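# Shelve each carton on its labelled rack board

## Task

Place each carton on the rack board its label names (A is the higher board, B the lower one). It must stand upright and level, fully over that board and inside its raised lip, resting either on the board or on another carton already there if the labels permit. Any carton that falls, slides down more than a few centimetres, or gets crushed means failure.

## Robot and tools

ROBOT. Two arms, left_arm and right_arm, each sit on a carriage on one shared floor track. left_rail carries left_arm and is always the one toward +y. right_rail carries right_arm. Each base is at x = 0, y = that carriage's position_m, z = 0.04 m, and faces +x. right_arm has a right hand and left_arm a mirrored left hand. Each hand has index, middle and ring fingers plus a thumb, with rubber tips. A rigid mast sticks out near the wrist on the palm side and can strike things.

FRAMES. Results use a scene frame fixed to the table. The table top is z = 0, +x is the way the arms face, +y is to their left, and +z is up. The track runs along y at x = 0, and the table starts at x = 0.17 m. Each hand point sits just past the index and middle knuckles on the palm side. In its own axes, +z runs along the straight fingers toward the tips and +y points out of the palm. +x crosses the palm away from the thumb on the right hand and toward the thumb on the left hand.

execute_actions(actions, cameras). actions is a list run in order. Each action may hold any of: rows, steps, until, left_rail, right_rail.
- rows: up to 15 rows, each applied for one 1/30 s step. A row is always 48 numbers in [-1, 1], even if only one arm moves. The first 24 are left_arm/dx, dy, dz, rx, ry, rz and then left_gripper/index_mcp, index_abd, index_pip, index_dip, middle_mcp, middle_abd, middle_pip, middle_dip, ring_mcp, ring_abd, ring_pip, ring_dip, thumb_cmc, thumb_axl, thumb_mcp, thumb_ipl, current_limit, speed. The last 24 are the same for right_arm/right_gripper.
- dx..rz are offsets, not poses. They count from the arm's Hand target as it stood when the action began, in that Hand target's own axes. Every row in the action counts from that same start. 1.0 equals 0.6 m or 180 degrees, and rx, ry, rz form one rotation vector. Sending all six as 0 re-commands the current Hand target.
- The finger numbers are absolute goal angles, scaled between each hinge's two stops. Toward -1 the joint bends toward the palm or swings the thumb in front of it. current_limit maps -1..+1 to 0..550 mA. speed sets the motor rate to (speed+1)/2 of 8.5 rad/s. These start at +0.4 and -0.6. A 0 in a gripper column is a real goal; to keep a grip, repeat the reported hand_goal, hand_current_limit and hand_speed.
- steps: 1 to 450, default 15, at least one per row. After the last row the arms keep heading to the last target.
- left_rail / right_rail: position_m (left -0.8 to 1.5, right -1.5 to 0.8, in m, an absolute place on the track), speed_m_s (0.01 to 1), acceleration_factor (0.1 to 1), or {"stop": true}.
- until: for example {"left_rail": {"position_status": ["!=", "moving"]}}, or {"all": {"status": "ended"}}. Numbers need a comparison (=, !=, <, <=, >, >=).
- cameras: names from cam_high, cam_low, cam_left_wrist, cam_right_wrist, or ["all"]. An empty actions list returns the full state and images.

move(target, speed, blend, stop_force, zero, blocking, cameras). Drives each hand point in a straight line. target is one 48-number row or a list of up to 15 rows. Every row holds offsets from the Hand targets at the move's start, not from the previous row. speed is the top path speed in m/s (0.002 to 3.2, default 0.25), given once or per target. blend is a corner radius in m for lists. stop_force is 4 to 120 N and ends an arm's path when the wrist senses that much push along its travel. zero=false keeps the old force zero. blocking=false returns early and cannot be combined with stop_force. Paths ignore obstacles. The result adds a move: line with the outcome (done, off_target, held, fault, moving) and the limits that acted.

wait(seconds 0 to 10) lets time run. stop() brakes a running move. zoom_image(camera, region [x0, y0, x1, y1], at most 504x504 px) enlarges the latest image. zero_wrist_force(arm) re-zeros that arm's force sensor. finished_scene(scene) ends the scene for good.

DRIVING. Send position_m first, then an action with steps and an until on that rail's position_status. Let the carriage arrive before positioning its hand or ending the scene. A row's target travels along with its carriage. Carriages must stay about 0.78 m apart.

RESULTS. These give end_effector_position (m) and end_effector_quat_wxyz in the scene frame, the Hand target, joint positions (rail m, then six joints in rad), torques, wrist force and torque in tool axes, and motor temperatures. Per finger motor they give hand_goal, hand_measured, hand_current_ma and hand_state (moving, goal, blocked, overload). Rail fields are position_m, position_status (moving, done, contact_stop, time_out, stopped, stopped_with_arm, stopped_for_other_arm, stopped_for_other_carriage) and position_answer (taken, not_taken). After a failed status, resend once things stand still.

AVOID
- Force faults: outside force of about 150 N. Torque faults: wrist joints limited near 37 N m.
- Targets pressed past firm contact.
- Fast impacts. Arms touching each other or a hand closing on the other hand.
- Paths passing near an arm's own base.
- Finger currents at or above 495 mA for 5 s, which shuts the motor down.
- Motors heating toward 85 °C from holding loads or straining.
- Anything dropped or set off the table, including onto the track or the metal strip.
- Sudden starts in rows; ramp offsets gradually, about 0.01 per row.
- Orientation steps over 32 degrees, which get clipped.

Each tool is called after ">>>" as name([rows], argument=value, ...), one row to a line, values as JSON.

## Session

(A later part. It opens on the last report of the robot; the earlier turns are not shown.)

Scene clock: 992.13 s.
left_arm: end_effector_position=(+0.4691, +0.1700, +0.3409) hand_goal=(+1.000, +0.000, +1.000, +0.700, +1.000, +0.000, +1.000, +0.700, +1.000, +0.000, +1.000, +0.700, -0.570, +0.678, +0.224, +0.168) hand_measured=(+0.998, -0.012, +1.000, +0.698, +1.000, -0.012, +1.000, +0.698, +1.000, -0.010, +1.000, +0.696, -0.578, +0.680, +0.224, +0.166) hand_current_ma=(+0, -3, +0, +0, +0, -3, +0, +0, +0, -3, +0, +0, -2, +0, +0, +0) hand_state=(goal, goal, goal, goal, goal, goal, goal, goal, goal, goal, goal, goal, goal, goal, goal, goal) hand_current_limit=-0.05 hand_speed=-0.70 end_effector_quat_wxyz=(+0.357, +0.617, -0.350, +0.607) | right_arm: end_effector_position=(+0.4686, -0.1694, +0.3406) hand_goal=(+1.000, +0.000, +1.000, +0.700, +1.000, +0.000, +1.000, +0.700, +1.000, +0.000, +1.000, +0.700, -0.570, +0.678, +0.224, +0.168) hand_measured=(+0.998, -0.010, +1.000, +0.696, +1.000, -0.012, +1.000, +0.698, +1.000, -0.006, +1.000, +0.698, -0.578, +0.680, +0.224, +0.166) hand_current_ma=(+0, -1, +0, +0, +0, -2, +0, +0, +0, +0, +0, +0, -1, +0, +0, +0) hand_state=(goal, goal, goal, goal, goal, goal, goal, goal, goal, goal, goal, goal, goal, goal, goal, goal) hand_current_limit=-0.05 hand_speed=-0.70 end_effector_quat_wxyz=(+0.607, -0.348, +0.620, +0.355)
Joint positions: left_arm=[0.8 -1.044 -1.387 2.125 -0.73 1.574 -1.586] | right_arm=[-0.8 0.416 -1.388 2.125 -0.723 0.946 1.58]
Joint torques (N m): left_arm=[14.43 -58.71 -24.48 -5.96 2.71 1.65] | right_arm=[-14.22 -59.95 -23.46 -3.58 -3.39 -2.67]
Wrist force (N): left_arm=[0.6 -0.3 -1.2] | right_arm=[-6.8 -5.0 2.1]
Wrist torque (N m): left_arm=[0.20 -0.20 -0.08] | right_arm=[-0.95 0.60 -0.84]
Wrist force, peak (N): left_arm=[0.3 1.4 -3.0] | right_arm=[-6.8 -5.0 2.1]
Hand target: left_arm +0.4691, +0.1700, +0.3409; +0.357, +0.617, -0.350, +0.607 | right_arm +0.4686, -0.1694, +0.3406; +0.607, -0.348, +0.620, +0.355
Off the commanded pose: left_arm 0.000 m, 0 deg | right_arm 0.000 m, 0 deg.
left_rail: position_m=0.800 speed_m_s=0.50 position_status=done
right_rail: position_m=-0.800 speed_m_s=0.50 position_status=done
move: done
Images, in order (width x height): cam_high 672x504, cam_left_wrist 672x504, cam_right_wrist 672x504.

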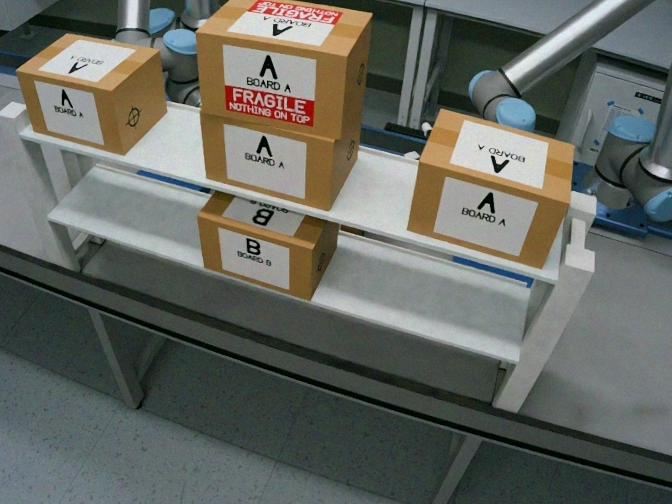

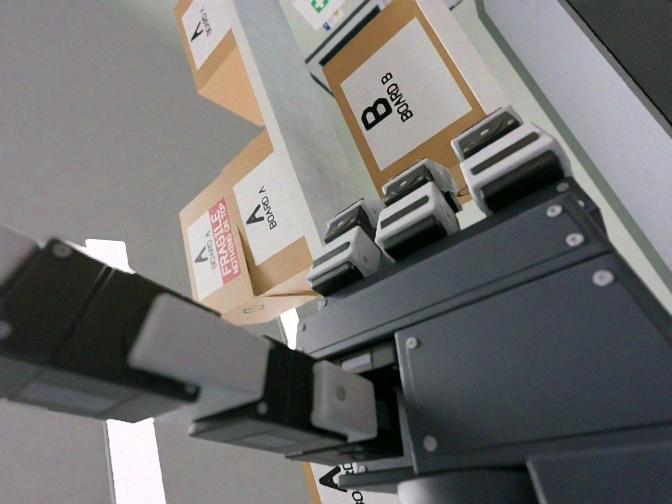

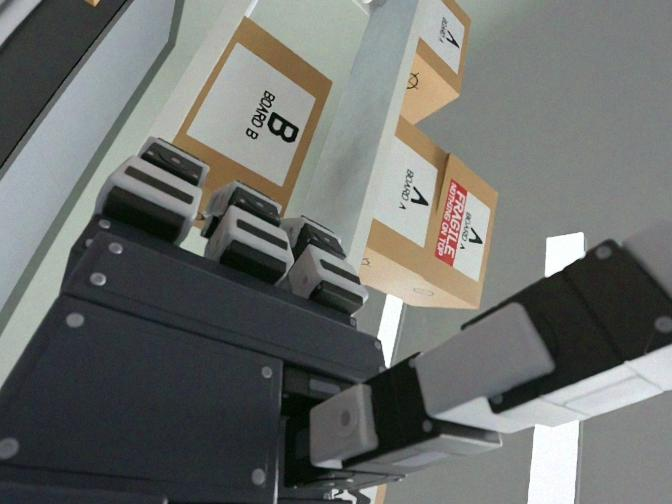

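>>> move(target=[0.004093,-0.203335,0.117407,0,0,0,1,0,1,0.7,1,0,1,0.7,1,0,1,0.7,-0.57,0.678,0.224,0.168,-0.05,-0.7,-0.004108,-0.204062,0.117826,0,0,0,1,0,1,0.7,1,0,1,0.7,1,0,1,0.7,-0.57,0.678,0.224,0.168,-0.05,-0.7], speed=0.08, cameras=["cam_left_wrist", "cam_right_wrist"])

>>> move(target=[0,0.05,0.0866,0,0,0,1,0,1,0.7,1,0,1,0.7,1,0,1,0.7,-0.57,0.678,0.224,0.168,-0.05,-0.7,0,0.05,0.0866,0,0,0,1,0,1,0.7,1,0,1,0.7,1,0,1,0.7,-0.57,0.678,0.224,0.168,-0.05,-0.7], speed=0.015, stop_force=5, cameras=["cam_left_wrist", "cam_right_wrist", "cam_low"])

Scene clock: 997.23 s.
left_arm: end_effector_position=(+0.6099, +0.1700, +0.3410) hand_goal=(+1.000, +0.000, +1.000, +0.700, +1.000, +0.000, +1.000, +0.700, +1.000, +0.000, +1.000, +0.700, -0.570, +0.678, +0.224, +0.168) hand_measured=(+0.998, -0.012, +1.000, +0.698, +1.000, -0.012, +1.000, +0.698, +1.000, -0.010, +1.000, +0.696, -0.578, +0.680, +0.224, +0.166) hand_current_ma=(+0, -3, +0, +0, +0, -3, +0, +0, +0, -3, +0, +0, -2, +0, +0, +0) hand_state=(goal, goal, goal, goal, goal, goal, goal, goal, goal, goal, goal, goal, goal, goal, goal, goal) hand_current_limit=-0.05 hand_speed=-0.70 end_effector_quat_wxyz=(+0.357, +0.617, -0.350, +0.607) | right_arm: end_effector_position=(+0.6099, -0.1703, +0.3402) hand_goal=(+1.000, +0.000, +1.000, +0.700, +1.000, +0.000, +1.000, +0.700, +1.000, +0.000, +1.000, +0.700, -0.570, +0.678, +0.224, +0.168) hand_measured=(+0.998, -0.010, +1.000, +0.696, +1.000, -0.012, +1.000, +0.698, +1.000, -0.006, +1.000, +0.698, -0.578, +0.680, +0.224, +0.166) hand_current_ma=(+0, -1, +0, +0, +0, -2, +0, +0, +0, +0, +0, +0, -1, +0, +0, +0) hand_state=(goal, goal, goal, goal, goal, goal, goal, goal, goal, goal, goal, goal, goal, goal, goal, goal) hand_current_limit=-0.05 hand_speed=-0.70 end_effector_quat_wxyz=(+0.607, -0.348, +0.620, +0.355)
Joint positions: left_arm=[0.8 -0.851 -1.227 1.906 -0.671 1.767 -1.584] | right_arm=[-0.8 0.328 -1.228 1.907 -0.664 0.858 1.578]
Joint torques (N m): left_arm=[14.2 -50.88 -40.6 1.27 2.59 1.86] | right_arm=[-14.49 -51.69 -43.89 0.62 -3.37 -2.48]
Wrist force (N): left_arm=[0.5 0.5 -1.4] | right_arm=[-6.1 -4.8 1.9]
Wrist torque (N m): left_arm=[0.32 -0.19 -0.08] | right_arm=[-0.88 0.50 -0.79]
Wrist force, peak (N): left_arm=[0.4 0.8 -2.0] | right_arm=[-6.8 -5.7 1.9]
Hand target: left_arm +0.6100, +0.1700, +0.3410; +0.357, +0.617, -0.350, +0.607 | right_arm +0.6100, -0.1703, +0.3402; +0.607, -0.348, +0.620, +0.355
Off the commanded pose: left_arm 0.000 m, 0 deg | right_arm 0.000 m, 0 deg.
left_rail: position_m=0.800 speed_m_s=0.50 position_status=done
right_rail: position_m=-0.800 speed_m_s=0.50 position_status=done
move: done
Images, in order (width x height): cam_left_wrist 672x504, cam_right_wrist 672x504.

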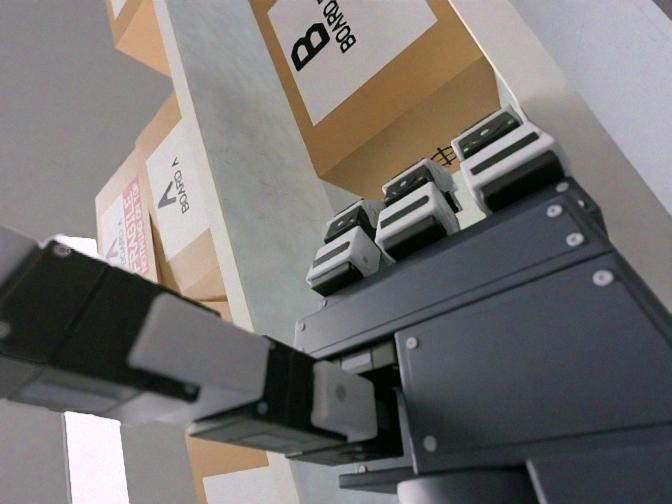

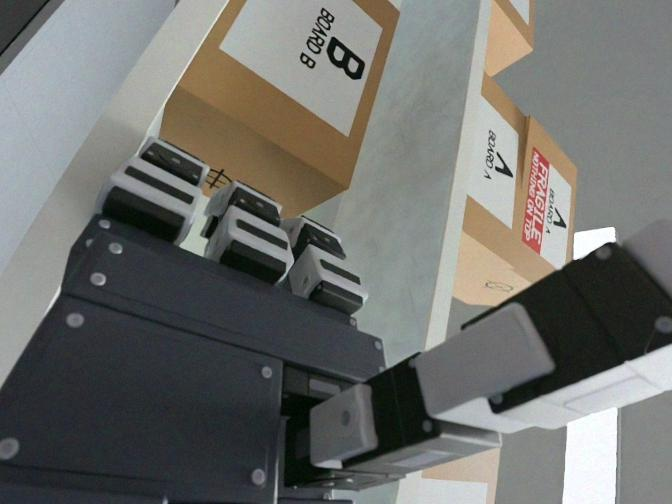

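Scene clock: 1001.17 s.
left_arm: end_effector_position=(+0.6100, +0.1299, +0.3410) hand_goal=(+1.000, +0.000, +1.000, +0.700, +1.000, +0.000, +1.000, +0.700, +1.000, +0.000, +1.000, +0.700, -0.570, +0.678, +0.224, +0.168) hand_measured=(+1.000, -0.010, +1.000, +0.704, +1.000, -0.010, +1.000, +0.702, +1.000, -0.008, +1.000, +0.704, -0.578, +0.680, +0.224, +0.166) hand_current_ma=(+0, -2, +0, +0, +0, -2, +0, +0, +0, -2, +0, +0, -2, +0, +0, +0) hand_state=(goal, goal, goal, goal, goal, goal, goal, goal, goal, goal, goal, goal, goal, goal, goal, goal) hand_current_limit=-0.05 hand_speed=-0.70 end_effector_quat_wxyz=(+0.357, +0.617, -0.350, +0.607) | right_arm: end_effector_position=(+0.6103, -0.1301, +0.3402) hand_goal=(+1.000, +0.000, +1.000, +0.700, +1.000, +0.000, +1.000, +0.700, +1.000, +0.000, +1.000, +0.700, -0.570, +0.678, +0.224, +0.168) hand_measured=(+1.000, -0.010, +1.000, +0.704, +1.000, -0.012, +1.000, +0.702, +1.000, -0.006, +1.000, +0.702, -0.578, +0.680, +0.224, +0.166) hand_current_ma=(+0, -1, +0, +0, +0, -2, +0, +0, +0, +0, +0, +0, -1, +0, +0, +0) hand_state=(goal, goal, goal, goal, goal, goal, goal, goal, goal, goal, goal, goal, goal, goal, goal, goal) hand_current_limit=-0.05 hand_speed=-0.70 end_effector_quat_wxyz=(+0.607, -0.348, +0.620, +0.355)
Joint positions: left_arm=[0.8 -0.89 -1.195 1.858 -0.655 1.728 -1.584] | right_arm=[-0.8 0.385 -1.195 1.859 -0.65 0.914 1.579]
Joint torques (N m): left_arm=[15.28 -75.97 -25.85 -6.16 1.79 -1.18] | right_arm=[-15.62 -79.08 -26.14 -3.76 -2.01 1.32]
Wrist force (N): left_arm=[0.6 0.7 -1.4] | right_arm=[-6.2 -4.7 1.9]
Wrist torque (N m): left_arm=[0.34 -0.20 -0.08] | right_arm=[-0.88 0.53 -0.78]
Wrist force, peak (N): left_arm=[0.6 -1.0 -7.6] | right_arm=[-6.7 -5.4 -4.0]
Hand target: left_arm +0.6100, +0.1299, +0.3410; +0.357, +0.617, -0.350, +0.607 (not the last commanded pose) | right_arm +0.6103, -0.1301, +0.3402; +0.607, -0.348, +0.620, +0.355 (not the last commanded pose)
Off the commanded pose: left_arm 0.020 m, 0 deg | right_arm 0.020 m, 0 deg.
left_rail: position_m=0.800 speed_m_s=0.50 position_status=done
right_rail: position_m=-0.800 speed_m_s=0.50 position_status=done
move: contact (left_arm, right_arm)
Images, in order (width x height): cam_low 672x504, cam_left_wrist 672x504, cam_right_wrist 672x504.

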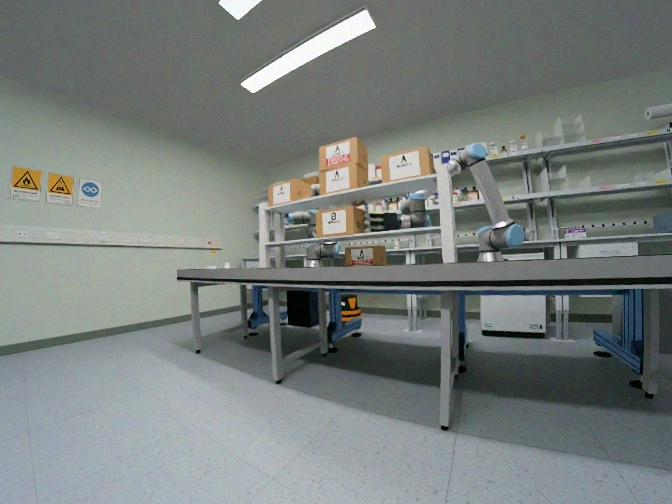

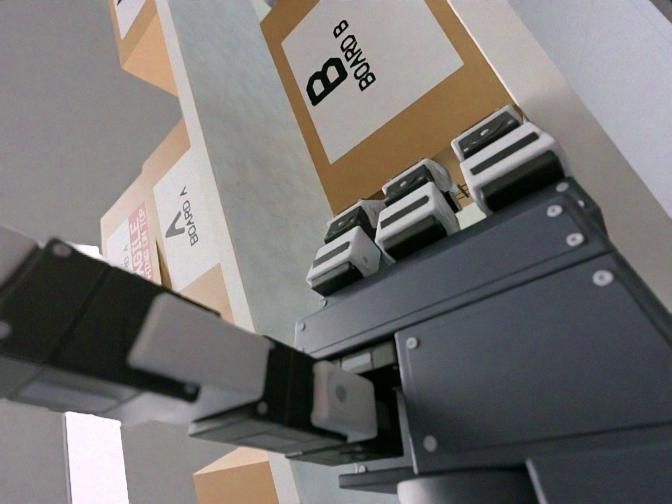

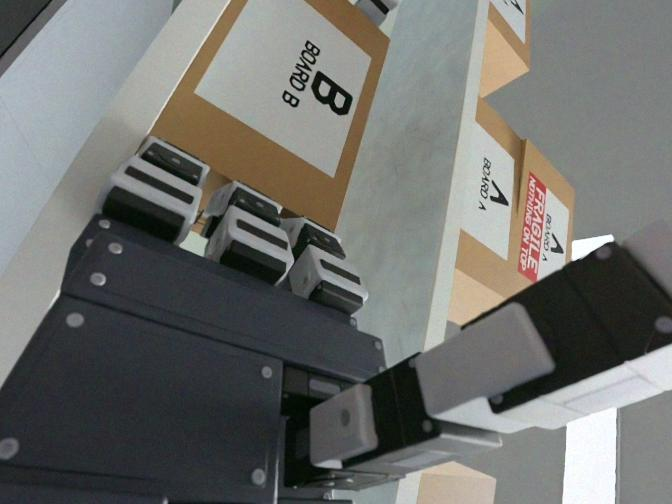

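>>> execute_actions([
  {"rows": [[0,0,0,0,0,0,1,0,1,0.4,1,0,1,0.4,1,0,1,0.4,-0.57,0.678,0.224,0.168,-0.05,-0.7,0,0,0,0,0,0,1,0,1,0.4,1,0,1,0.4,1,0,1,0.4,-0.57,0.678,0.224,0.168,-0.05,-0.7]], "steps": 40},
], cameras=[])

>>> move(target=[-0.000494,0.024534,-0.014166,0,0,0,1,0,1,0.4,1,0,1,0.4,1,0,1,0.4,-0.57,0.678,0.224,0.168,-0.05,-0.7,0.000494,0.024534,-0.014166,0,0,0,1,0,1,0.4,1,0,1,0.4,1,0,1,0.4,-0.57,0.678,0.224,0.168,-0.05,-0.7], speed=0.012, cameras=["cam_left_wrist", "cam_right_wrist", "cam_high"])

>>> zoom_image(camera="cam_high", region=[190, 230, 350, 330])

Scene clock: 1003.57 s.
left_arm: end_effector_position=(+0.6100, +0.1299, +0.3410) hand_goal=(+1.000, +0.000, +1.000, +0.400, +1.000, +0.000, +1.000, +0.400, +1.000, +0.000, +1.000, +0.400, -0.570, +0.678, +0.224, +0.168) hand_measured=(+1.002, -0.008, +1.000, +0.624, +1.002, -0.008, +1.002, +0.618, +1.002, -0.006, +1.000, +0.622, -0.578, +0.680, +0.224, +0.166) hand_current_ma=(+0, -1, +0, +261, +0, -1, +0, +261, +0, -1, +0, +261, -2, +0, +0, +0) hand_state=(goal, goal, goal, blocked, goal, goal, goal, blocked, goal, goal, goal, blocked, goal, goal, goal, goal) hand_current_limit=-0.05 hand_speed=-0.70 end_effector_quat_wxyz=(+0.357, +0.617, -0.350, +0.607) | right_arm: end_effector_position=(+0.6102, -0.1301, +0.3402) hand_goal=(+1.000, +0.000, +1.000, +0.400, +1.000, +0.000, +1.000, +0.400, +1.000, +0.000, +1.000, +0.400, -0.570, +0.678, +0.224, +0.168) hand_measured=(+1.002, -0.008, +1.000, +0.620, +1.002, -0.010, +1.000, +0.616, +1.002, -0.006, +1.002, +0.612, -0.578, +0.680, +0.224, +0.166) hand_current_ma=(+0, -1, +0, +261, +0, -1, +0, +261, +0, +0, +0, +261, -1, +0, +0, +0) hand_state=(goal, goal, goal, blocked, goal, goal, goal, blocked, goal, goal, goal, blocked, goal, goal, goal, goal) hand_current_limit=-0.05 hand_speed=-0.70 end_effector_quat_wxyz=(+0.607, -0.348, +0.620, +0.355)
Joint positions: left_arm=[0.8 -0.89 -1.195 1.858 -0.655 1.728 -1.584] | right_arm=[-0.8 0.385 -1.195 1.859 -0.65 0.914 1.579]
Joint torques (N m): left_arm=[-39.82 -63.88 -51.79 -6.1 1.82 -0.02] | right_arm=[32.49 -69.4 -45.48 -0.14 -2.14 -2.25]
Wrist force (N): left_arm=[0.8 -13.5 -24.4] | right_arm=[-6.8 -19.3 -21.4]
Wrist torque (N m): left_arm=[4.74 -0.66 0.26] | right_arm=[3.86 1.06 -1.26]
Wrist force, peak (N): left_arm=[0.4 -14.1 -24.3] | right_arm=[-6.7 -19.8 -21.3]
Hand target: left_arm +0.6100, +0.1299, +0.3410; +0.357, +0.617, -0.350, +0.607 | right_arm +0.6103, -0.1301, +0.3402; +0.607, -0.348, +0.620, +0.355
Off the commanded pose: left_arm 0.000 m, 0 deg | right_arm 0.000 m, 0 deg.
left_rail: position_m=0.800 speed_m_s=0.50 position_status=done
right_rail: position_m=-0.800 speed_m_s=0.50 position_status=done
No camera images: "cameras" was empty.

Scene clock: 1005.23 s.
left_arm: end_effector_position=(+0.5931, +0.1299, +0.3410) hand_goal=(+1.000, +0.000, +1.000, +0.400, +1.000, +0.000, +1.000, +0.400, +1.000, +0.000, +1.000, +0.400, -0.570, +0.678, +0.224, +0.168) hand_measured=(+1.002, -0.006, +1.000, +0.624, +1.002, -0.008, +1.002, +0.618, +1.002, -0.006, +1.000, +0.622, -0.578, +0.680, +0.224, +0.166) hand_current_ma=(+0, -1, +0, +261, +0, -1, +0, +261, +0, -1, +0, +261, -2, +0, +0, +0) hand_state=(goal, goal, goal, blocked, goal, goal, goal, blocked, goal, goal, goal, blocked, goal, goal, goal, goal) hand_current_limit=-0.05 hand_speed=-0.70 end_effector_quat_wxyz=(+0.357, +0.617, -0.350, +0.607) | right_arm: end_effector_position=(+0.5933, -0.1300, +0.3402) hand_goal=(+1.000, +0.000, +1.000, +0.400, +1.000, +0.000, +1.000, +0.400, +1.000, +0.000, +1.000, +0.400, -0.570, +0.678, +0.224, +0.168) hand_measured=(+1.002, -0.008, +1.000, +0.620, +1.002, -0.010, +1.000, +0.616, +1.002, -0.006, +1.002, +0.612, -0.578, +0.680, +0.224, +0.166) hand_current_ma=(+0, -1, +0, +261, +0, -1, +0, +261, +0, +0, +0, +261, -1, +0, +0, +0) hand_state=(goal, goal, goal, blocked, goal, goal, goal, blocked, goal, goal, goal, blocked, goal, goal, goal, goal) hand_current_limit=-0.05 hand_speed=-0.70 end_effector_quat_wxyz=(+0.607, -0.348, +0.620, +0.355)
Joint positions: left_arm=[0.8 -0.909 -1.214 1.886 -0.664 1.709 -1.585] | right_arm=[-0.8 0.395 -1.214 1.887 -0.659 0.924 1.579]
Joint torques (N m): left_arm=[-39.8 -70.29 -34.18 -8.86 2.53 -1.69] | right_arm=[34.2 -76.37 -30.44 -4.91 -1.89 2.81]
Wrist force (N): left_arm=[1.3 -15.6 -25.2] | right_arm=[-6.4 -19.6 -20.9]
Wrist torque (N m): left_arm=[4.96 -0.67 0.34] | right_arm=[3.87 1.10 -1.20]
Wrist force, peak (N): left_arm=[1.3 -15.6 -25.2] | right_arm=[-5.9 -19.9 -21.3]
Hand target: left_arm +0.5930, +0.1299, +0.3410; +0.357, +0.617, -0.350, +0.607 | right_arm +0.5932, -0.1300, +0.3402; +0.607, -0.348, +0.620, +0.355
Off the commanded pose: left_arm 0.000 m, 0 deg | right_arm 0.000 m, 0 deg.
left_rail: position_m=0.800 speed_m_s=0.50 position_status=done
right_rail: position_m=-0.800 speed_m_s=0.50 position_status=done
move: done
Images, in order (width x height): cam_high 672x504, cam_left_wrist 672x504, cam_right_wrist 672x504.

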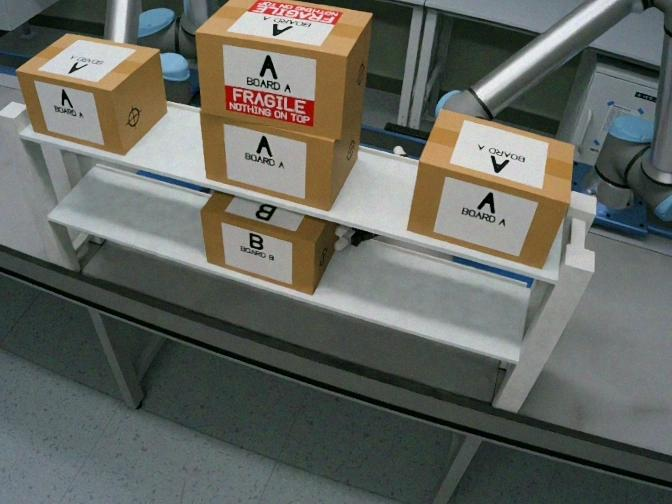

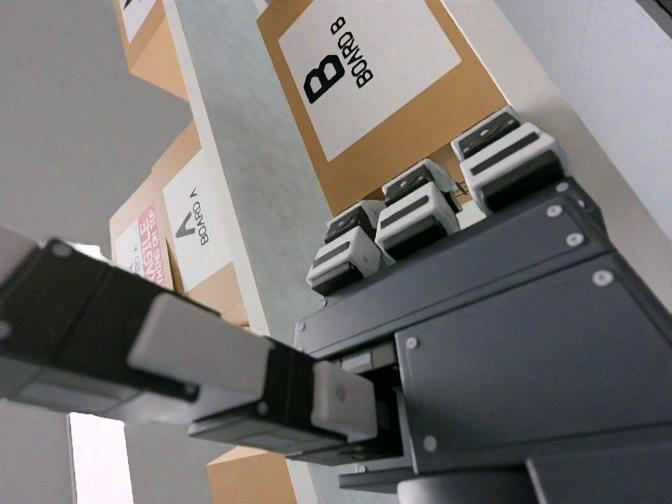

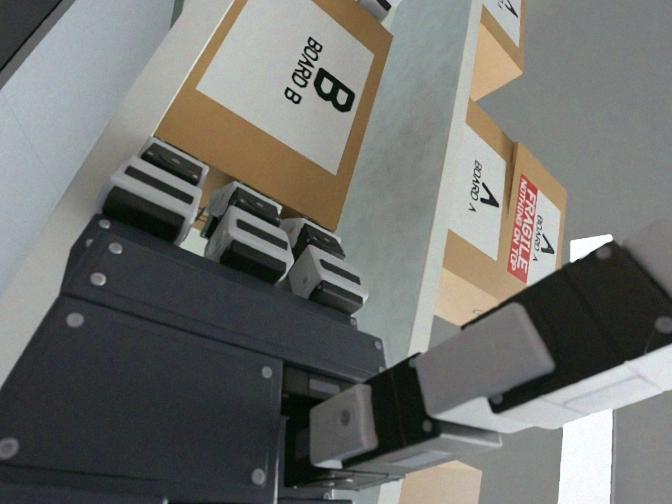

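Scaled by 3.150 from the camera's 672x504 image, which has a finer 960x720 frame.

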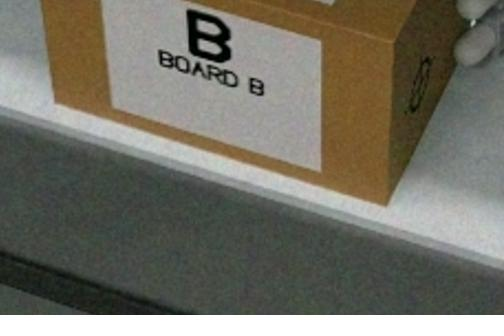

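>>> move([
  [0,0,0,0,0,0,1,0,1,0.9,1,0,1,0.9,1,0,1,0.9,-0.57,0.678,0.224,0.168,-0.05,-0.7,0,0,0,0,0,0,1,0,1,0.9,1,0,1,0.9,1,0,1,0.9,-0.57,0.678,0.224,0.168,-0.05,-0.7],
  [0,-0.01667,-0.02887,0,0,0,1,0,1,0.9,1,0,1,0.9,1,0,1,0.9,-0.57,0.678,0.224,0.168,-0.05,-0.7,0,-0.01667,-0.02887,0,0,0,1,0,1,0.9,1,0,1,0.9,1,0,1,0.9,-0.57,0.678,0.224,0.168,-0.05,-0.7],
  [-0.00581,0.2553,-0.22435,0,0,0,1,0,1,0.9,1,0,1,0.9,1,0,1,0.9,-0.57,0.678,0.224,0.168,-0.05,-0.7,0.00581,0.2553,-0.22435,0,0,0,1,0,1,0.9,1,0,1,0.9,1,0,1,0.9,-0.57,0.678,0.224,0.168,-0.05,-0.7],
], speed=[0.01, 0.02, 0.1], cameras=["cam_left_wrist", "cam_right_wrist", "cam_high", "cam_low"])

>>> zoom_image(camera="cam_high", region=[190, 230, 350, 330])

>>> zoom_image(camera="cam_low", region=[290, 190, 380, 258])

Scene clock: 1010.60 s.
left_arm: end_effector_position=(+0.3931, +0.1699, +0.3408) hand_goal=(+1.000, +0.000, +1.000, +0.900, +1.000, +0.000, +1.000, +0.900, +1.000, +0.000, +1.000, +0.900, -0.570, +0.678, +0.224, +0.168) hand_measured=(+1.000, -0.008, +1.000, +0.898, +1.000, -0.008, +1.000, +0.898, +1.000, -0.008, +1.000, +0.896, -0.578, +0.680, +0.224, +0.166) hand_current_ma=(+0, -2, +0, +0, +0, -2, +0, +0, +0, -1, +0, +0, -2, +0, +0, +0) hand_state=(goal, goal, goal, goal, goal, goal, goal, goal, goal, goal, goal, goal, goal, goal, goal, goal) hand_current_limit=-0.05 hand_speed=-0.70 end_effector_quat_wxyz=(+0.357, +0.617, -0.350, +0.607) | right_arm: end_effector_position=(+0.3931, -0.1688, +0.3408) hand_goal=(+1.000, +0.000, +1.000, +0.900, +1.000, +0.000, +1.000, +0.900, +1.000, +0.000, +1.000, +0.900, -0.570, +0.678, +0.224, +0.168) hand_measured=(+1.000, -0.008, +1.000, +0.896, +1.000, -0.010, +1.000, +0.898, +1.000, -0.006, +1.000, +0.898, -0.578, +0.680, +0.224, +0.166) hand_current_ma=(+0, -1, +0, +0, +0, -1, +0, +0, +0, +0, +0, +0, -1, +0, +0, +0) hand_state=(goal, goal, goal, goal, goal, goal, goal, goal, goal, goal, goal, goal, goal, goal, goal, goal) hand_current_limit=-0.05 hand_speed=-0.70 end_effector_quat_wxyz=(+0.607, -0.348, +0.620, +0.355)
Joint positions: left_arm=[0.8 -1.179 -1.47 2.225 -0.747 1.439 -1.587] | right_arm=[-0.8 0.483 -1.47 2.224 -0.74 1.012 1.581]
Joint torques (N m): left_arm=[-21.71 -52.02 -23.49 -6.04 -2.97 -1.66] | right_arm=[12.44 -52.09 -23.86 -3.71 3.8 2.88]
Wrist force (N): left_arm=[-0.4 0.1 -1.5] | right_arm=[-7.4 -2.9 1.8]
Wrist torque (N m): left_arm=[0.28 -0.07 -0.17] | right_arm=[-0.66 0.67 -0.83]
Wrist force, peak (N): left_arm=[0.7 -15.6 -25.5] | right_arm=[-5.7 -19.9 -21.1]
Hand target: left_arm +0.3930, +0.1699, +0.3408; +0.357, +0.617, -0.350, +0.607 | right_arm +0.3930, -0.1688, +0.3408; +0.607, -0.348, +0.620, +0.355
Off the commanded pose: left_arm 0.000 m, 0 deg | right_arm 0.000 m, 0 deg.
left_rail: position_m=0.800 speed_m_s=0.50 position_status=done
right_rail: position_m=-0.800 speed_m_s=0.50 position_status=done
move: done

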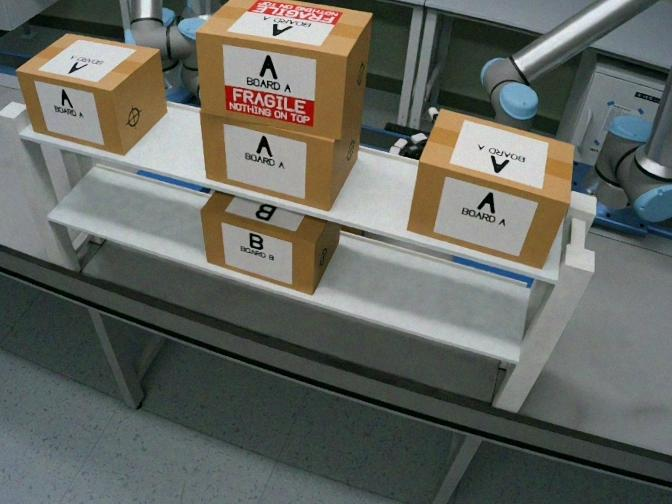

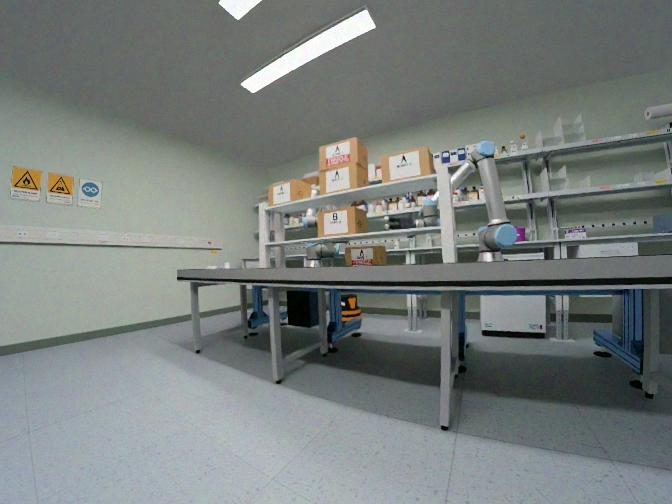

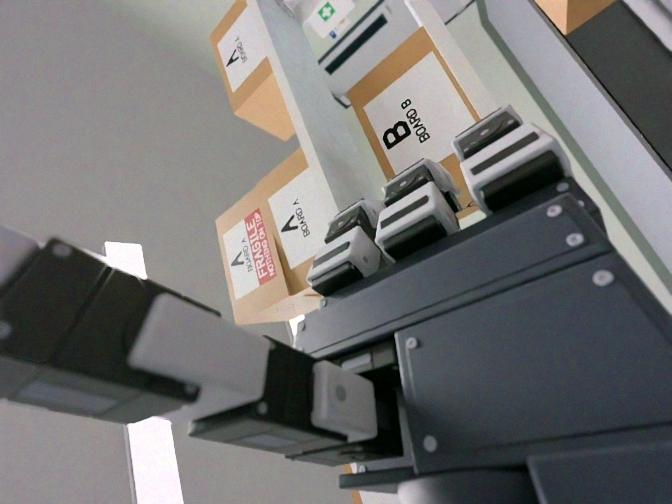

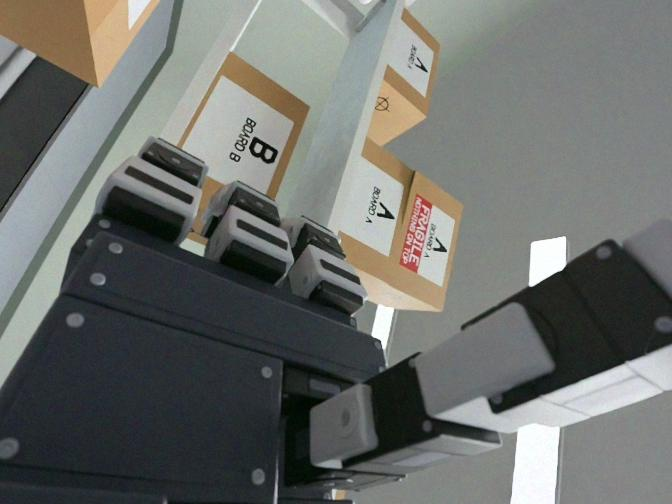

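Scaled by 3.150 from the camera's 672x504 image, which has a finer 960x720 frame.

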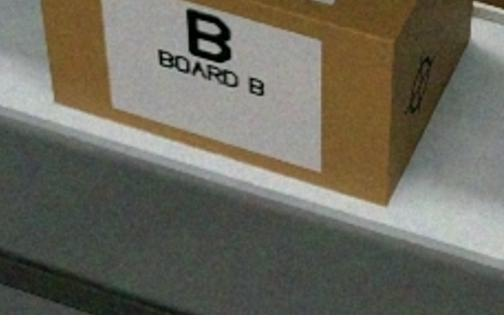

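Scaled by 5.600 from the camera's 672x504 image, which has a finer 960x720 frame.

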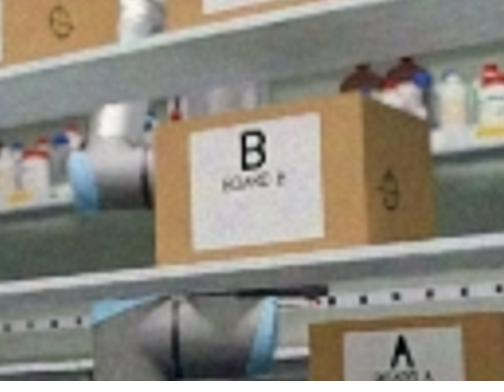

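>>> zoom_image(camera="cam_right_wrist", region=[300, 0, 480, 330])

>>> zoom_image(camera="cam_left_wrist", region=[200, 0, 380, 330])

>>> zoom_image(camera="cam_high", region=[190, 90, 380, 220])

>>> zoom_image(camera="cam_high", region=[10, 20, 200, 170])

>>> zoom_image(camera="cam_high", region=[390, 100, 600, 290])

Scaled by 1.527 from the camera's 672x504 image, which has a finer 960x720 frame.

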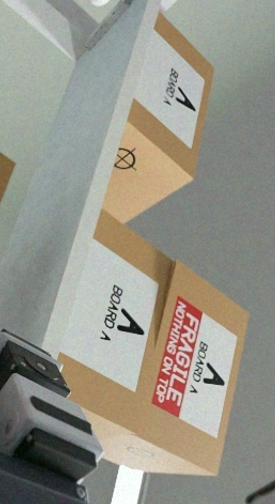

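Scaled by 1.527 from the camera's 672x504 image, which has a finer 960x720 frame.

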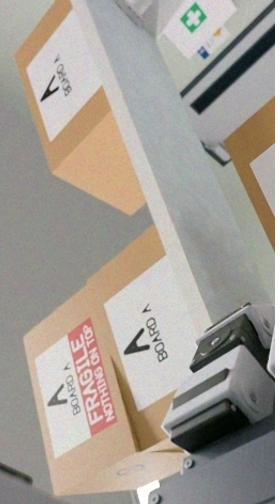

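Scaled by 2.653 from the camera's 672x504 image, which has a finer 960x720 frame.

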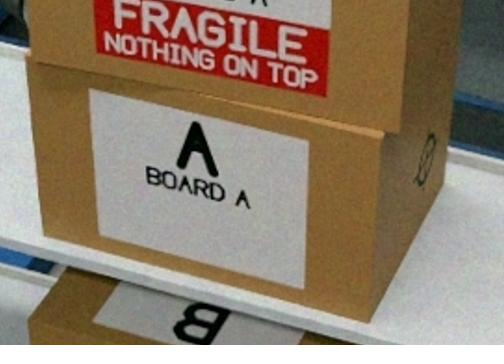

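Scaled by 2.653 from the camera's 672x504 image, which has a finer 960x720 frame.

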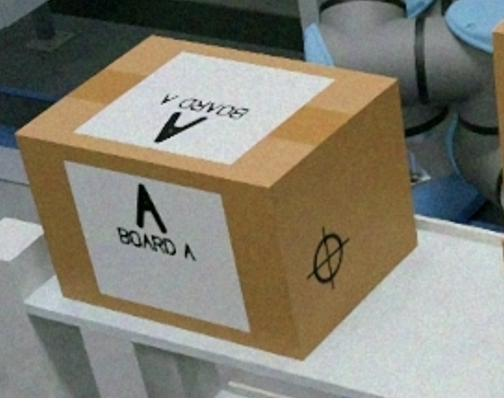

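Scaled by 2.400 from the camera's 672x504 image, which has a finer 960x720 frame.

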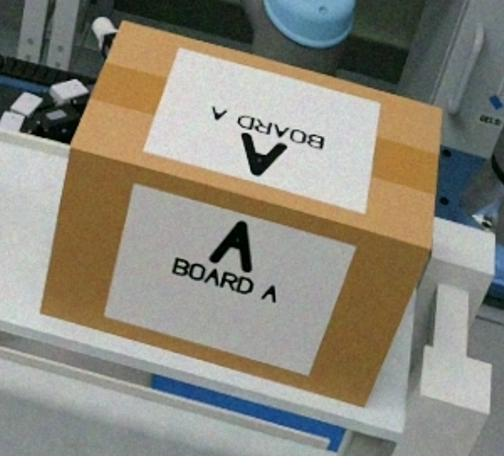

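>>> move(target=[0,0,0,0,-0.038889,-0.067358,1,0,1,0.7,1,0,1,0.7,1,0,1,0.7,-0.57,0.678,0.224,0.168,-0.05,-0.7,0,0,0,0,0.038889,0.067358,1,0,1,0.7,1,0,1,0.7,1,0,1,0.7,-0.57,0.678,0.224,0.168,-0.05,-0.7], speed=0.15)

>>> execute_actions([
  {"left_rail": {"position_m": 0.95, "speed_m_s": 0.3}, "right_rail": {"position_m": -0.65, "speed_m_s": 0.3}, "steps": 150, "until": {"all": {"status": "ended"}}},
], cameras=["cam_left_wrist", "cam_right_wrist"])

Scene clock: 1017.37 s.
left_arm: end_effector_position=(+0.3930, +0.1699, +0.3408) hand_goal=(+1.000, +0.000, +1.000, +0.700, +1.000, +0.000, +1.000, +0.700, +1.000, +0.000, +1.000, +0.700, -0.570, +0.678, +0.224, +0.168) hand_measured=(+1.000, -0.008, +1.000, +0.702, +1.000, -0.008, +1.000, +0.702, +1.000, -0.008, +1.000, +0.704, -0.578, +0.680, +0.224, +0.166) hand_current_ma=(+0, -2, +0, +0, +0, -2, +0, +0, +0, -1, +0, +0, -2, +0, +0, +0) hand_state=(goal, goal, goal, goal, goal, goal, goal, goal, goal, goal, goal, goal, goal, goal, goal, goal) hand_current_limit=-0.05 hand_speed=-0.70 end_effector_quat_wxyz=(+0.397, +0.687, -0.304, +0.528) | right_arm: end_effector_position=(+0.3930, -0.1688, +0.3408) hand_goal=(+1.000, +0.000, +1.000, +0.700, +1.000, +0.000, +1.000, +0.700, +1.000, +0.000, +1.000, +0.700, -0.570, +0.678, +0.224, +0.168) hand_measured=(+1.000, -0.008, +1.000, +0.704, +1.000, -0.010, +1.000, +0.702, +1.000, -0.006, +1.000, +0.702, -0.578, +0.680, +0.224, +0.166) hand_current_ma=(+0, -1, +0, +0, +0, -1, +0, +0, +0, +0, +0, +0, -1, +0, +0, +0) hand_state=(goal, goal, goal, goal, goal, goal, goal, goal, goal, goal, goal, goal, goal, goal, goal, goal) hand_current_limit=-0.05 hand_speed=-0.70 end_effector_quat_wxyz=(+0.527, -0.302, +0.689, +0.395)
Joint positions: left_arm=[0.8 -1.187 -1.469 2.196 -0.597 1.447 -1.815] | right_arm=[-0.8 0.486 -1.464 2.19 -0.569 1.007 1.716]
Joint torques (N m): left_arm=[-19.52 -26.11 -40.92 1.69 1.74 -2.39] | right_arm=[11.97 -29.14 -41.34 1.12 -2.23 3.19]
Wrist force (N): left_arm=[-0.2 0.1 -1.4] | right_arm=[-7.1 -2.9 1.8]
Wrist torque (N m): left_arm=[0.26 -0.09 0.16] | right_arm=[-0.65 0.67 -0.96]
Wrist force, peak (N): left_arm=[-0.1 -0.1 -1.7] | right_arm=[-8.0 -3.1 2.0]
Hand target: left_arm +0.3930, +0.1699, +0.3408; +0.397, +0.687, -0.304, +0.528 | right_arm +0.3930, -0.1688, +0.3408; +0.527, -0.302, +0.689, +0.395
Off the commanded pose: left_arm 0.000 m, 0 deg | right_arm 0.000 m, 0 deg.
left_rail: position_m=0.800 speed_m_s=0.50 position_status=done
right_rail: position_m=-0.800 speed_m_s=0.50 position_status=done
move: done

Scene clock: 1018.50 s.
left_arm: end_effector_position=(+0.3930, +0.3198, +0.3408) hand_goal=(+1.000, +0.000, +1.000, +0.700, +1.000, +0.000, +1.000, +0.700, +1.000, +0.000, +1.000, +0.700, -0.570, +0.678, +0.224, +0.168) hand_measured=(+1.000, -0.008, +1.000, +0.702, +1.000, -0.008, +1.000, +0.702, +1.000, -0.008, +1.000, +0.704, -0.578, +0.680, +0.224, +0.166) hand_current_ma=(+0, -2, +0, +0, +0, -2, +0, +0, +0, -1, +0, +0, -2, +0, +0, +0) hand_state=(goal, goal, goal, goal, goal, goal, goal, goal, goal, goal, goal, goal, goal, goal, goal, goal) hand_current_limit=-0.05 hand_speed=-0.70 end_effector_quat_wxyz=(+0.397, +0.687, -0.304, +0.528) | right_arm: end_effector_position=(+0.3930, -0.0188, +0.3409) hand_goal=(+1.000, +0.000, +1.000, +0.700, +1.000, +0.000, +1.000, +0.700, +1.000, +0.000, +1.000, +0.700, -0.570, +0.678, +0.224, +0.168) hand_measured=(+1.000, -0.008, +1.000, +0.704, +1.000, -0.010, +1.000, +0.702, +1.000, -0.006, +1.000, +0.702, -0.578, +0.680, +0.224, +0.166) hand_current_ma=(+0, -1, +0, +0, +0, -1, +0, +0, +0, +0, +0, +0, -1, +0, +0, +0) hand_state=(goal, goal, goal, goal, goal, goal, goal, goal, goal, goal, goal, goal, goal, goal, goal, goal) hand_current_limit=-0.05 hand_speed=-0.70 end_effector_quat_wxyz=(+0.527, -0.302, +0.689, +0.395)
Joint positions: left_arm=[0.95 -1.187 -1.469 2.196 -0.597 1.447 -1.815] | right_arm=[-0.65 0.486 -1.464 2.19 -0.569 1.007 1.717]
Joint torques (N m): left_arm=[8.93 -47.13 -24.47 0.53 1.62 -2.54] | right_arm=[7.11 -35.08 -35.37 0.16 -2.34 3.32]
Wrist force (N): left_arm=[-0.7 0.3 -1.3] | right_arm=[-7.5 -3.2 1.6]
Wrist torque (N m): left_arm=[0.28 -0.03 0.12] | right_arm=[-0.68 0.72 -1.00]
Wrist force, peak (N): left_arm=[-0.1 -0.2 -2.4] | right_arm=[-7.8 -3.5 0.7]
Hand target: left_arm +0.3930, +0.3198, +0.3408; +0.397, +0.687, -0.304, +0.528 | right_arm +0.3930, -0.0188, +0.3408; +0.527, -0.302, +0.689, +0.395
Off the commanded pose: left_arm 0.000 m, 0 deg | right_arm 0.000 m, 0 deg.
left_rail: position_m=0.950 speed_m_s=0.30 position_status=done
right_rail: position_m=-0.650 speed_m_s=0.30 position_status=done
Images, in order (width x height): cam_left_wrist 672x504, cam_right_wrist 672x504.

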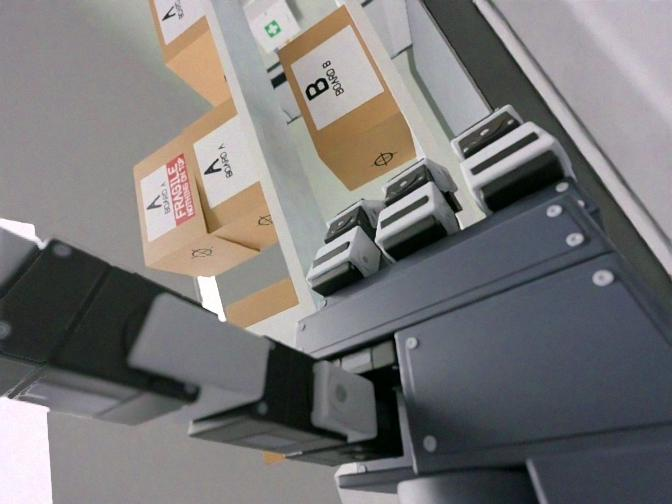

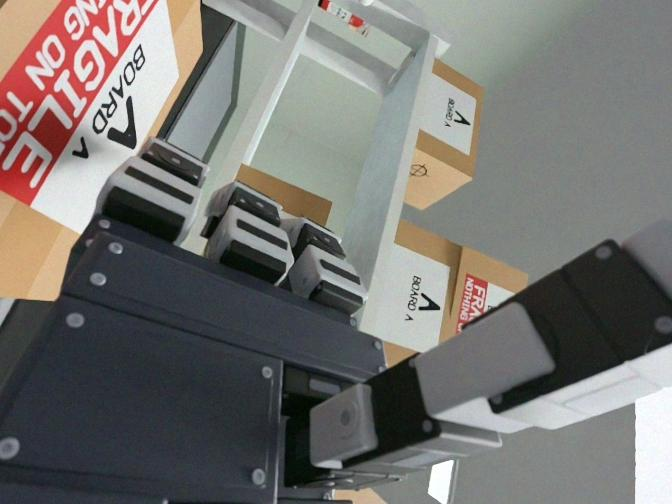

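>>> zoom_image(camera="cam_left_wrist", region=[120, 90, 340, 290])

>>> zoom_image(camera="cam_right_wrist", region=[330, 200, 550, 370])

Scaled by 2.291 from the camera's 672x504 image, which has a finer 960x720 frame.

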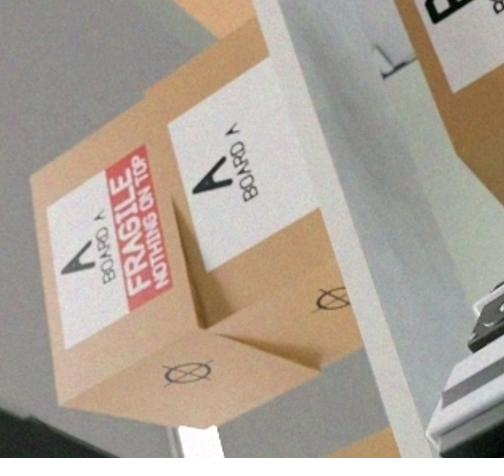

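Scaled by 2.291 from the camera's 672x504 image, which has a finer 960x720 frame.

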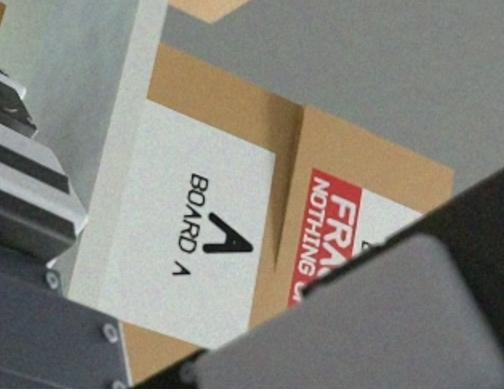

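>>> zoom_image(camera="cam_left_wrist", region=[180, 170, 290, 270])

Scaled by 4.582 from the camera's 672x504 image, which has a finer 960x720 frame.

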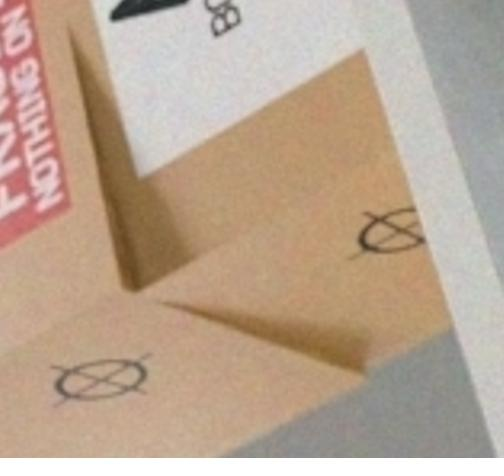

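>>> move([
  [0.6684,0.1551,-0.0896,0,0,0,1,0,1,0.65,1,0,1,0.65,1,0,1,0.65,-0.57,0.678,0.224,0.168,0.5,-0.7,0,0,0,0,0,0,1,0,1,0.7,1,0,1,0.7,1,0,1,0.7,-0.57,0.678,0.224,0.168,-0.05,-0.7],
  [0.6684,0.34677,0.24236,0,0,0,1,0,1,0.65,1,0,1,0.65,1,0,1,0.65,-0.57,0.678,0.224,0.168,0.5,-0.7,0,0,0,0,0,0,1,0,1,0.7,1,0,1,0.7,1,0,1,0.7,-0.57,0.678,0.224,0.168,-0.05,-0.7],
  [0.73396,0.13485,0.36472,0,0,0,1,0,1,0.65,1,0,1,0.65,1,0,1,0.65,-0.57,0.678,0.224,0.168,0.5,-0.7,0,0,0,0,0,0,1,0,1,0.7,1,0,1,0.7,1,0,1,0.7,-0.57,0.678,0.224,0.168,-0.05,-0.7],
], speed=[0.25, 0.2, 0.1], blend=[0.04, 0.04, 0], cameras=["cam_left_wrist", "cam_high"])

Scene clock: 1032.20 s.
left_arm: end_effector_position=(+0.5447, +0.0902, +0.7563) hand_goal=(+1.000, +0.000, +1.000, +0.650, +1.000, +0.000, +1.000, +0.650, +1.000, +0.000, +1.000, +0.650, -0.570, +0.678, +0.224, +0.168) hand_measured=(+1.000, -0.006, +1.000, +0.656, +1.000, -0.008, +1.000, +0.652, +1.000, -0.008, +1.000, +0.654, -0.578, +0.680, +0.224, +0.166) hand_current_ma=(+0, -1, +0, +1, +0, -2, +0, +0, +0, -1, +0, +0, -2, +0, +0, +0) hand_state=(goal, goal, goal, goal, goal, goal, goal, goal, goal, goal, goal, goal, goal, goal, goal, goal) hand_current_limit=0.50 hand_speed=-0.70 end_effector_quat_wxyz=(+0.397, +0.687, -0.304, +0.528) | right_arm: end_effector_position=(+0.3930, -0.0188, +0.3408) hand_goal=(+1.000, +0.000, +1.000, +0.700, +1.000, +0.000, +1.000, +0.700, +1.000, +0.000, +1.000, +0.700, -0.570, +0.678, +0.224, +0.168) hand_measured=(+1.000, -0.008, +1.000, +0.704, +1.000, -0.010, +1.000, +0.702, +1.000, -0.006, +1.000, +0.702, -0.578, +0.680, +0.224, +0.166) hand_current_ma=(+0, -1, +0, +0, +0, -1, +0, +0, +0, +0, +0, +0, -1, +0, +0, +0) hand_state=(goal, goal, goal, goal, goal, goal, goal, goal, goal, goal, goal, goal, goal, goal, goal, goal) hand_current_limit=-0.05 hand_speed=-0.70 end_effector_quat_wxyz=(+0.527, -0.302, +0.689, +0.395)
Joint positions: left_arm=[0.95 -1.114 -1.227 1.108 0.249 1.519 -1.805] | right_arm=[-0.65 0.486 -1.464 2.19 -0.569 1.007 1.717]
Joint torques (N m): left_arm=[17.09 -53.27 -50.59 1.73 1.85 2.36] | right_arm=[-8.99 -48.52 -24.41 -2.34 -2.15 3.11]
Wrist force (N): left_arm=[-0.9 3.3 -5.2] | right_arm=[-7.2 -2.7 1.6]
Wrist torque (N m): left_arm=[0.63 0.09 -0.14] | right_arm=[-0.61 0.68 -0.96]
Wrist force, peak (N): left_arm=[-0.9 3.3 -5.2] | right_arm=[-8.0 -3.0 2.2]
Hand target: left_arm +0.5447, +0.0901, +0.7563; +0.397, +0.687, -0.304, +0.528 | right_arm +0.3930, -0.0188, +0.3408; +0.527, -0.302, +0.689, +0.395
Off the commanded pose: left_arm 0.000 m, 0 deg | right_arm 0.000 m, 0 deg.
left_rail: position_m=0.950 speed_m_s=0.30 position_status=done
right_rail: position_m=-0.650 speed_m_s=0.30 position_status=done
move: done
Images, in order (width x height): cam_high 672x504, cam_left_wrist 672x504.

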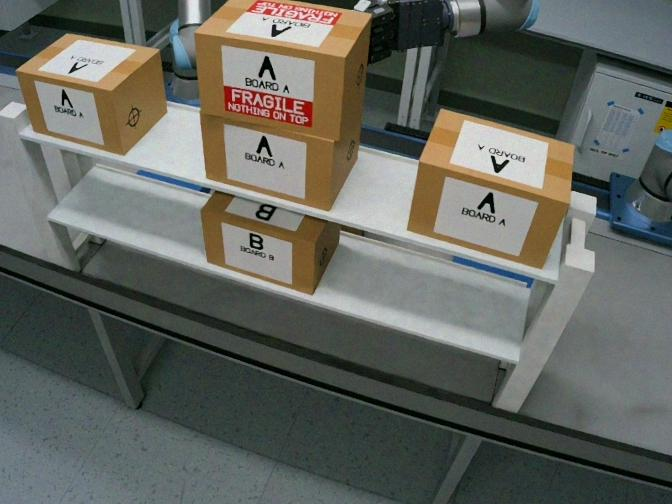

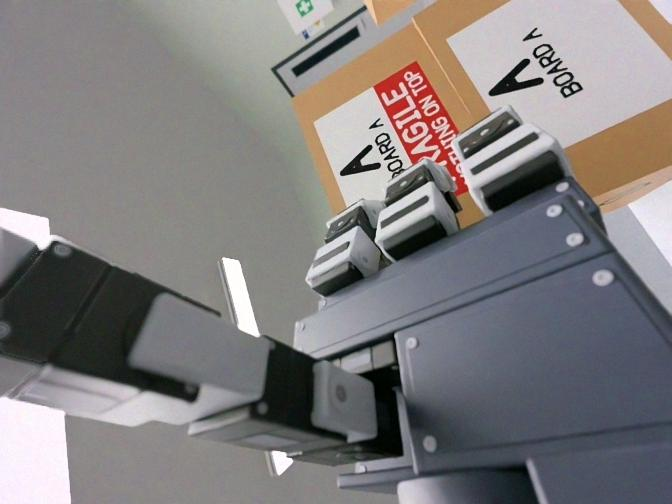

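>>> zoom_image(camera="cam_high", region=[190, 0, 390, 220])

>>> zoom_image(camera="cam_left_wrist", region=[390, 0, 672, 220])

Scaled by 2.291 from the camera's 672x504 image, which has a finer 960x720 frame.

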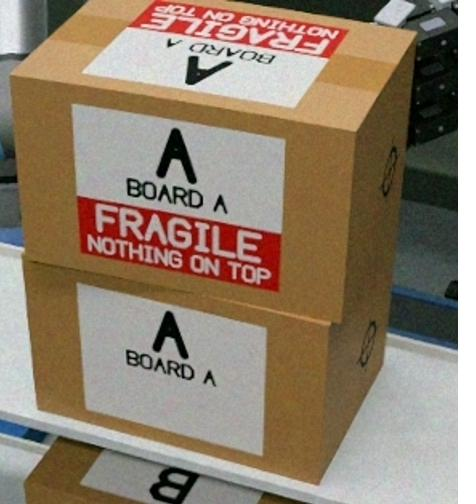

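Scaled by 1.787 from the camera's 672x504 image, which has a finer 960x720 frame.

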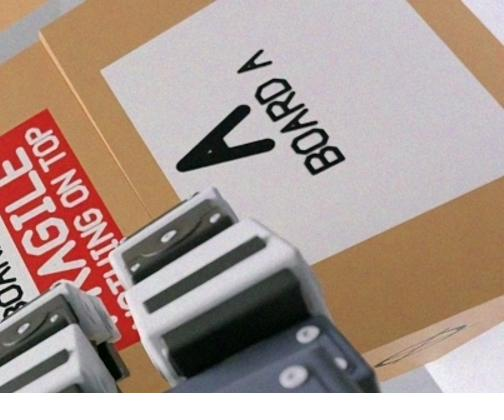

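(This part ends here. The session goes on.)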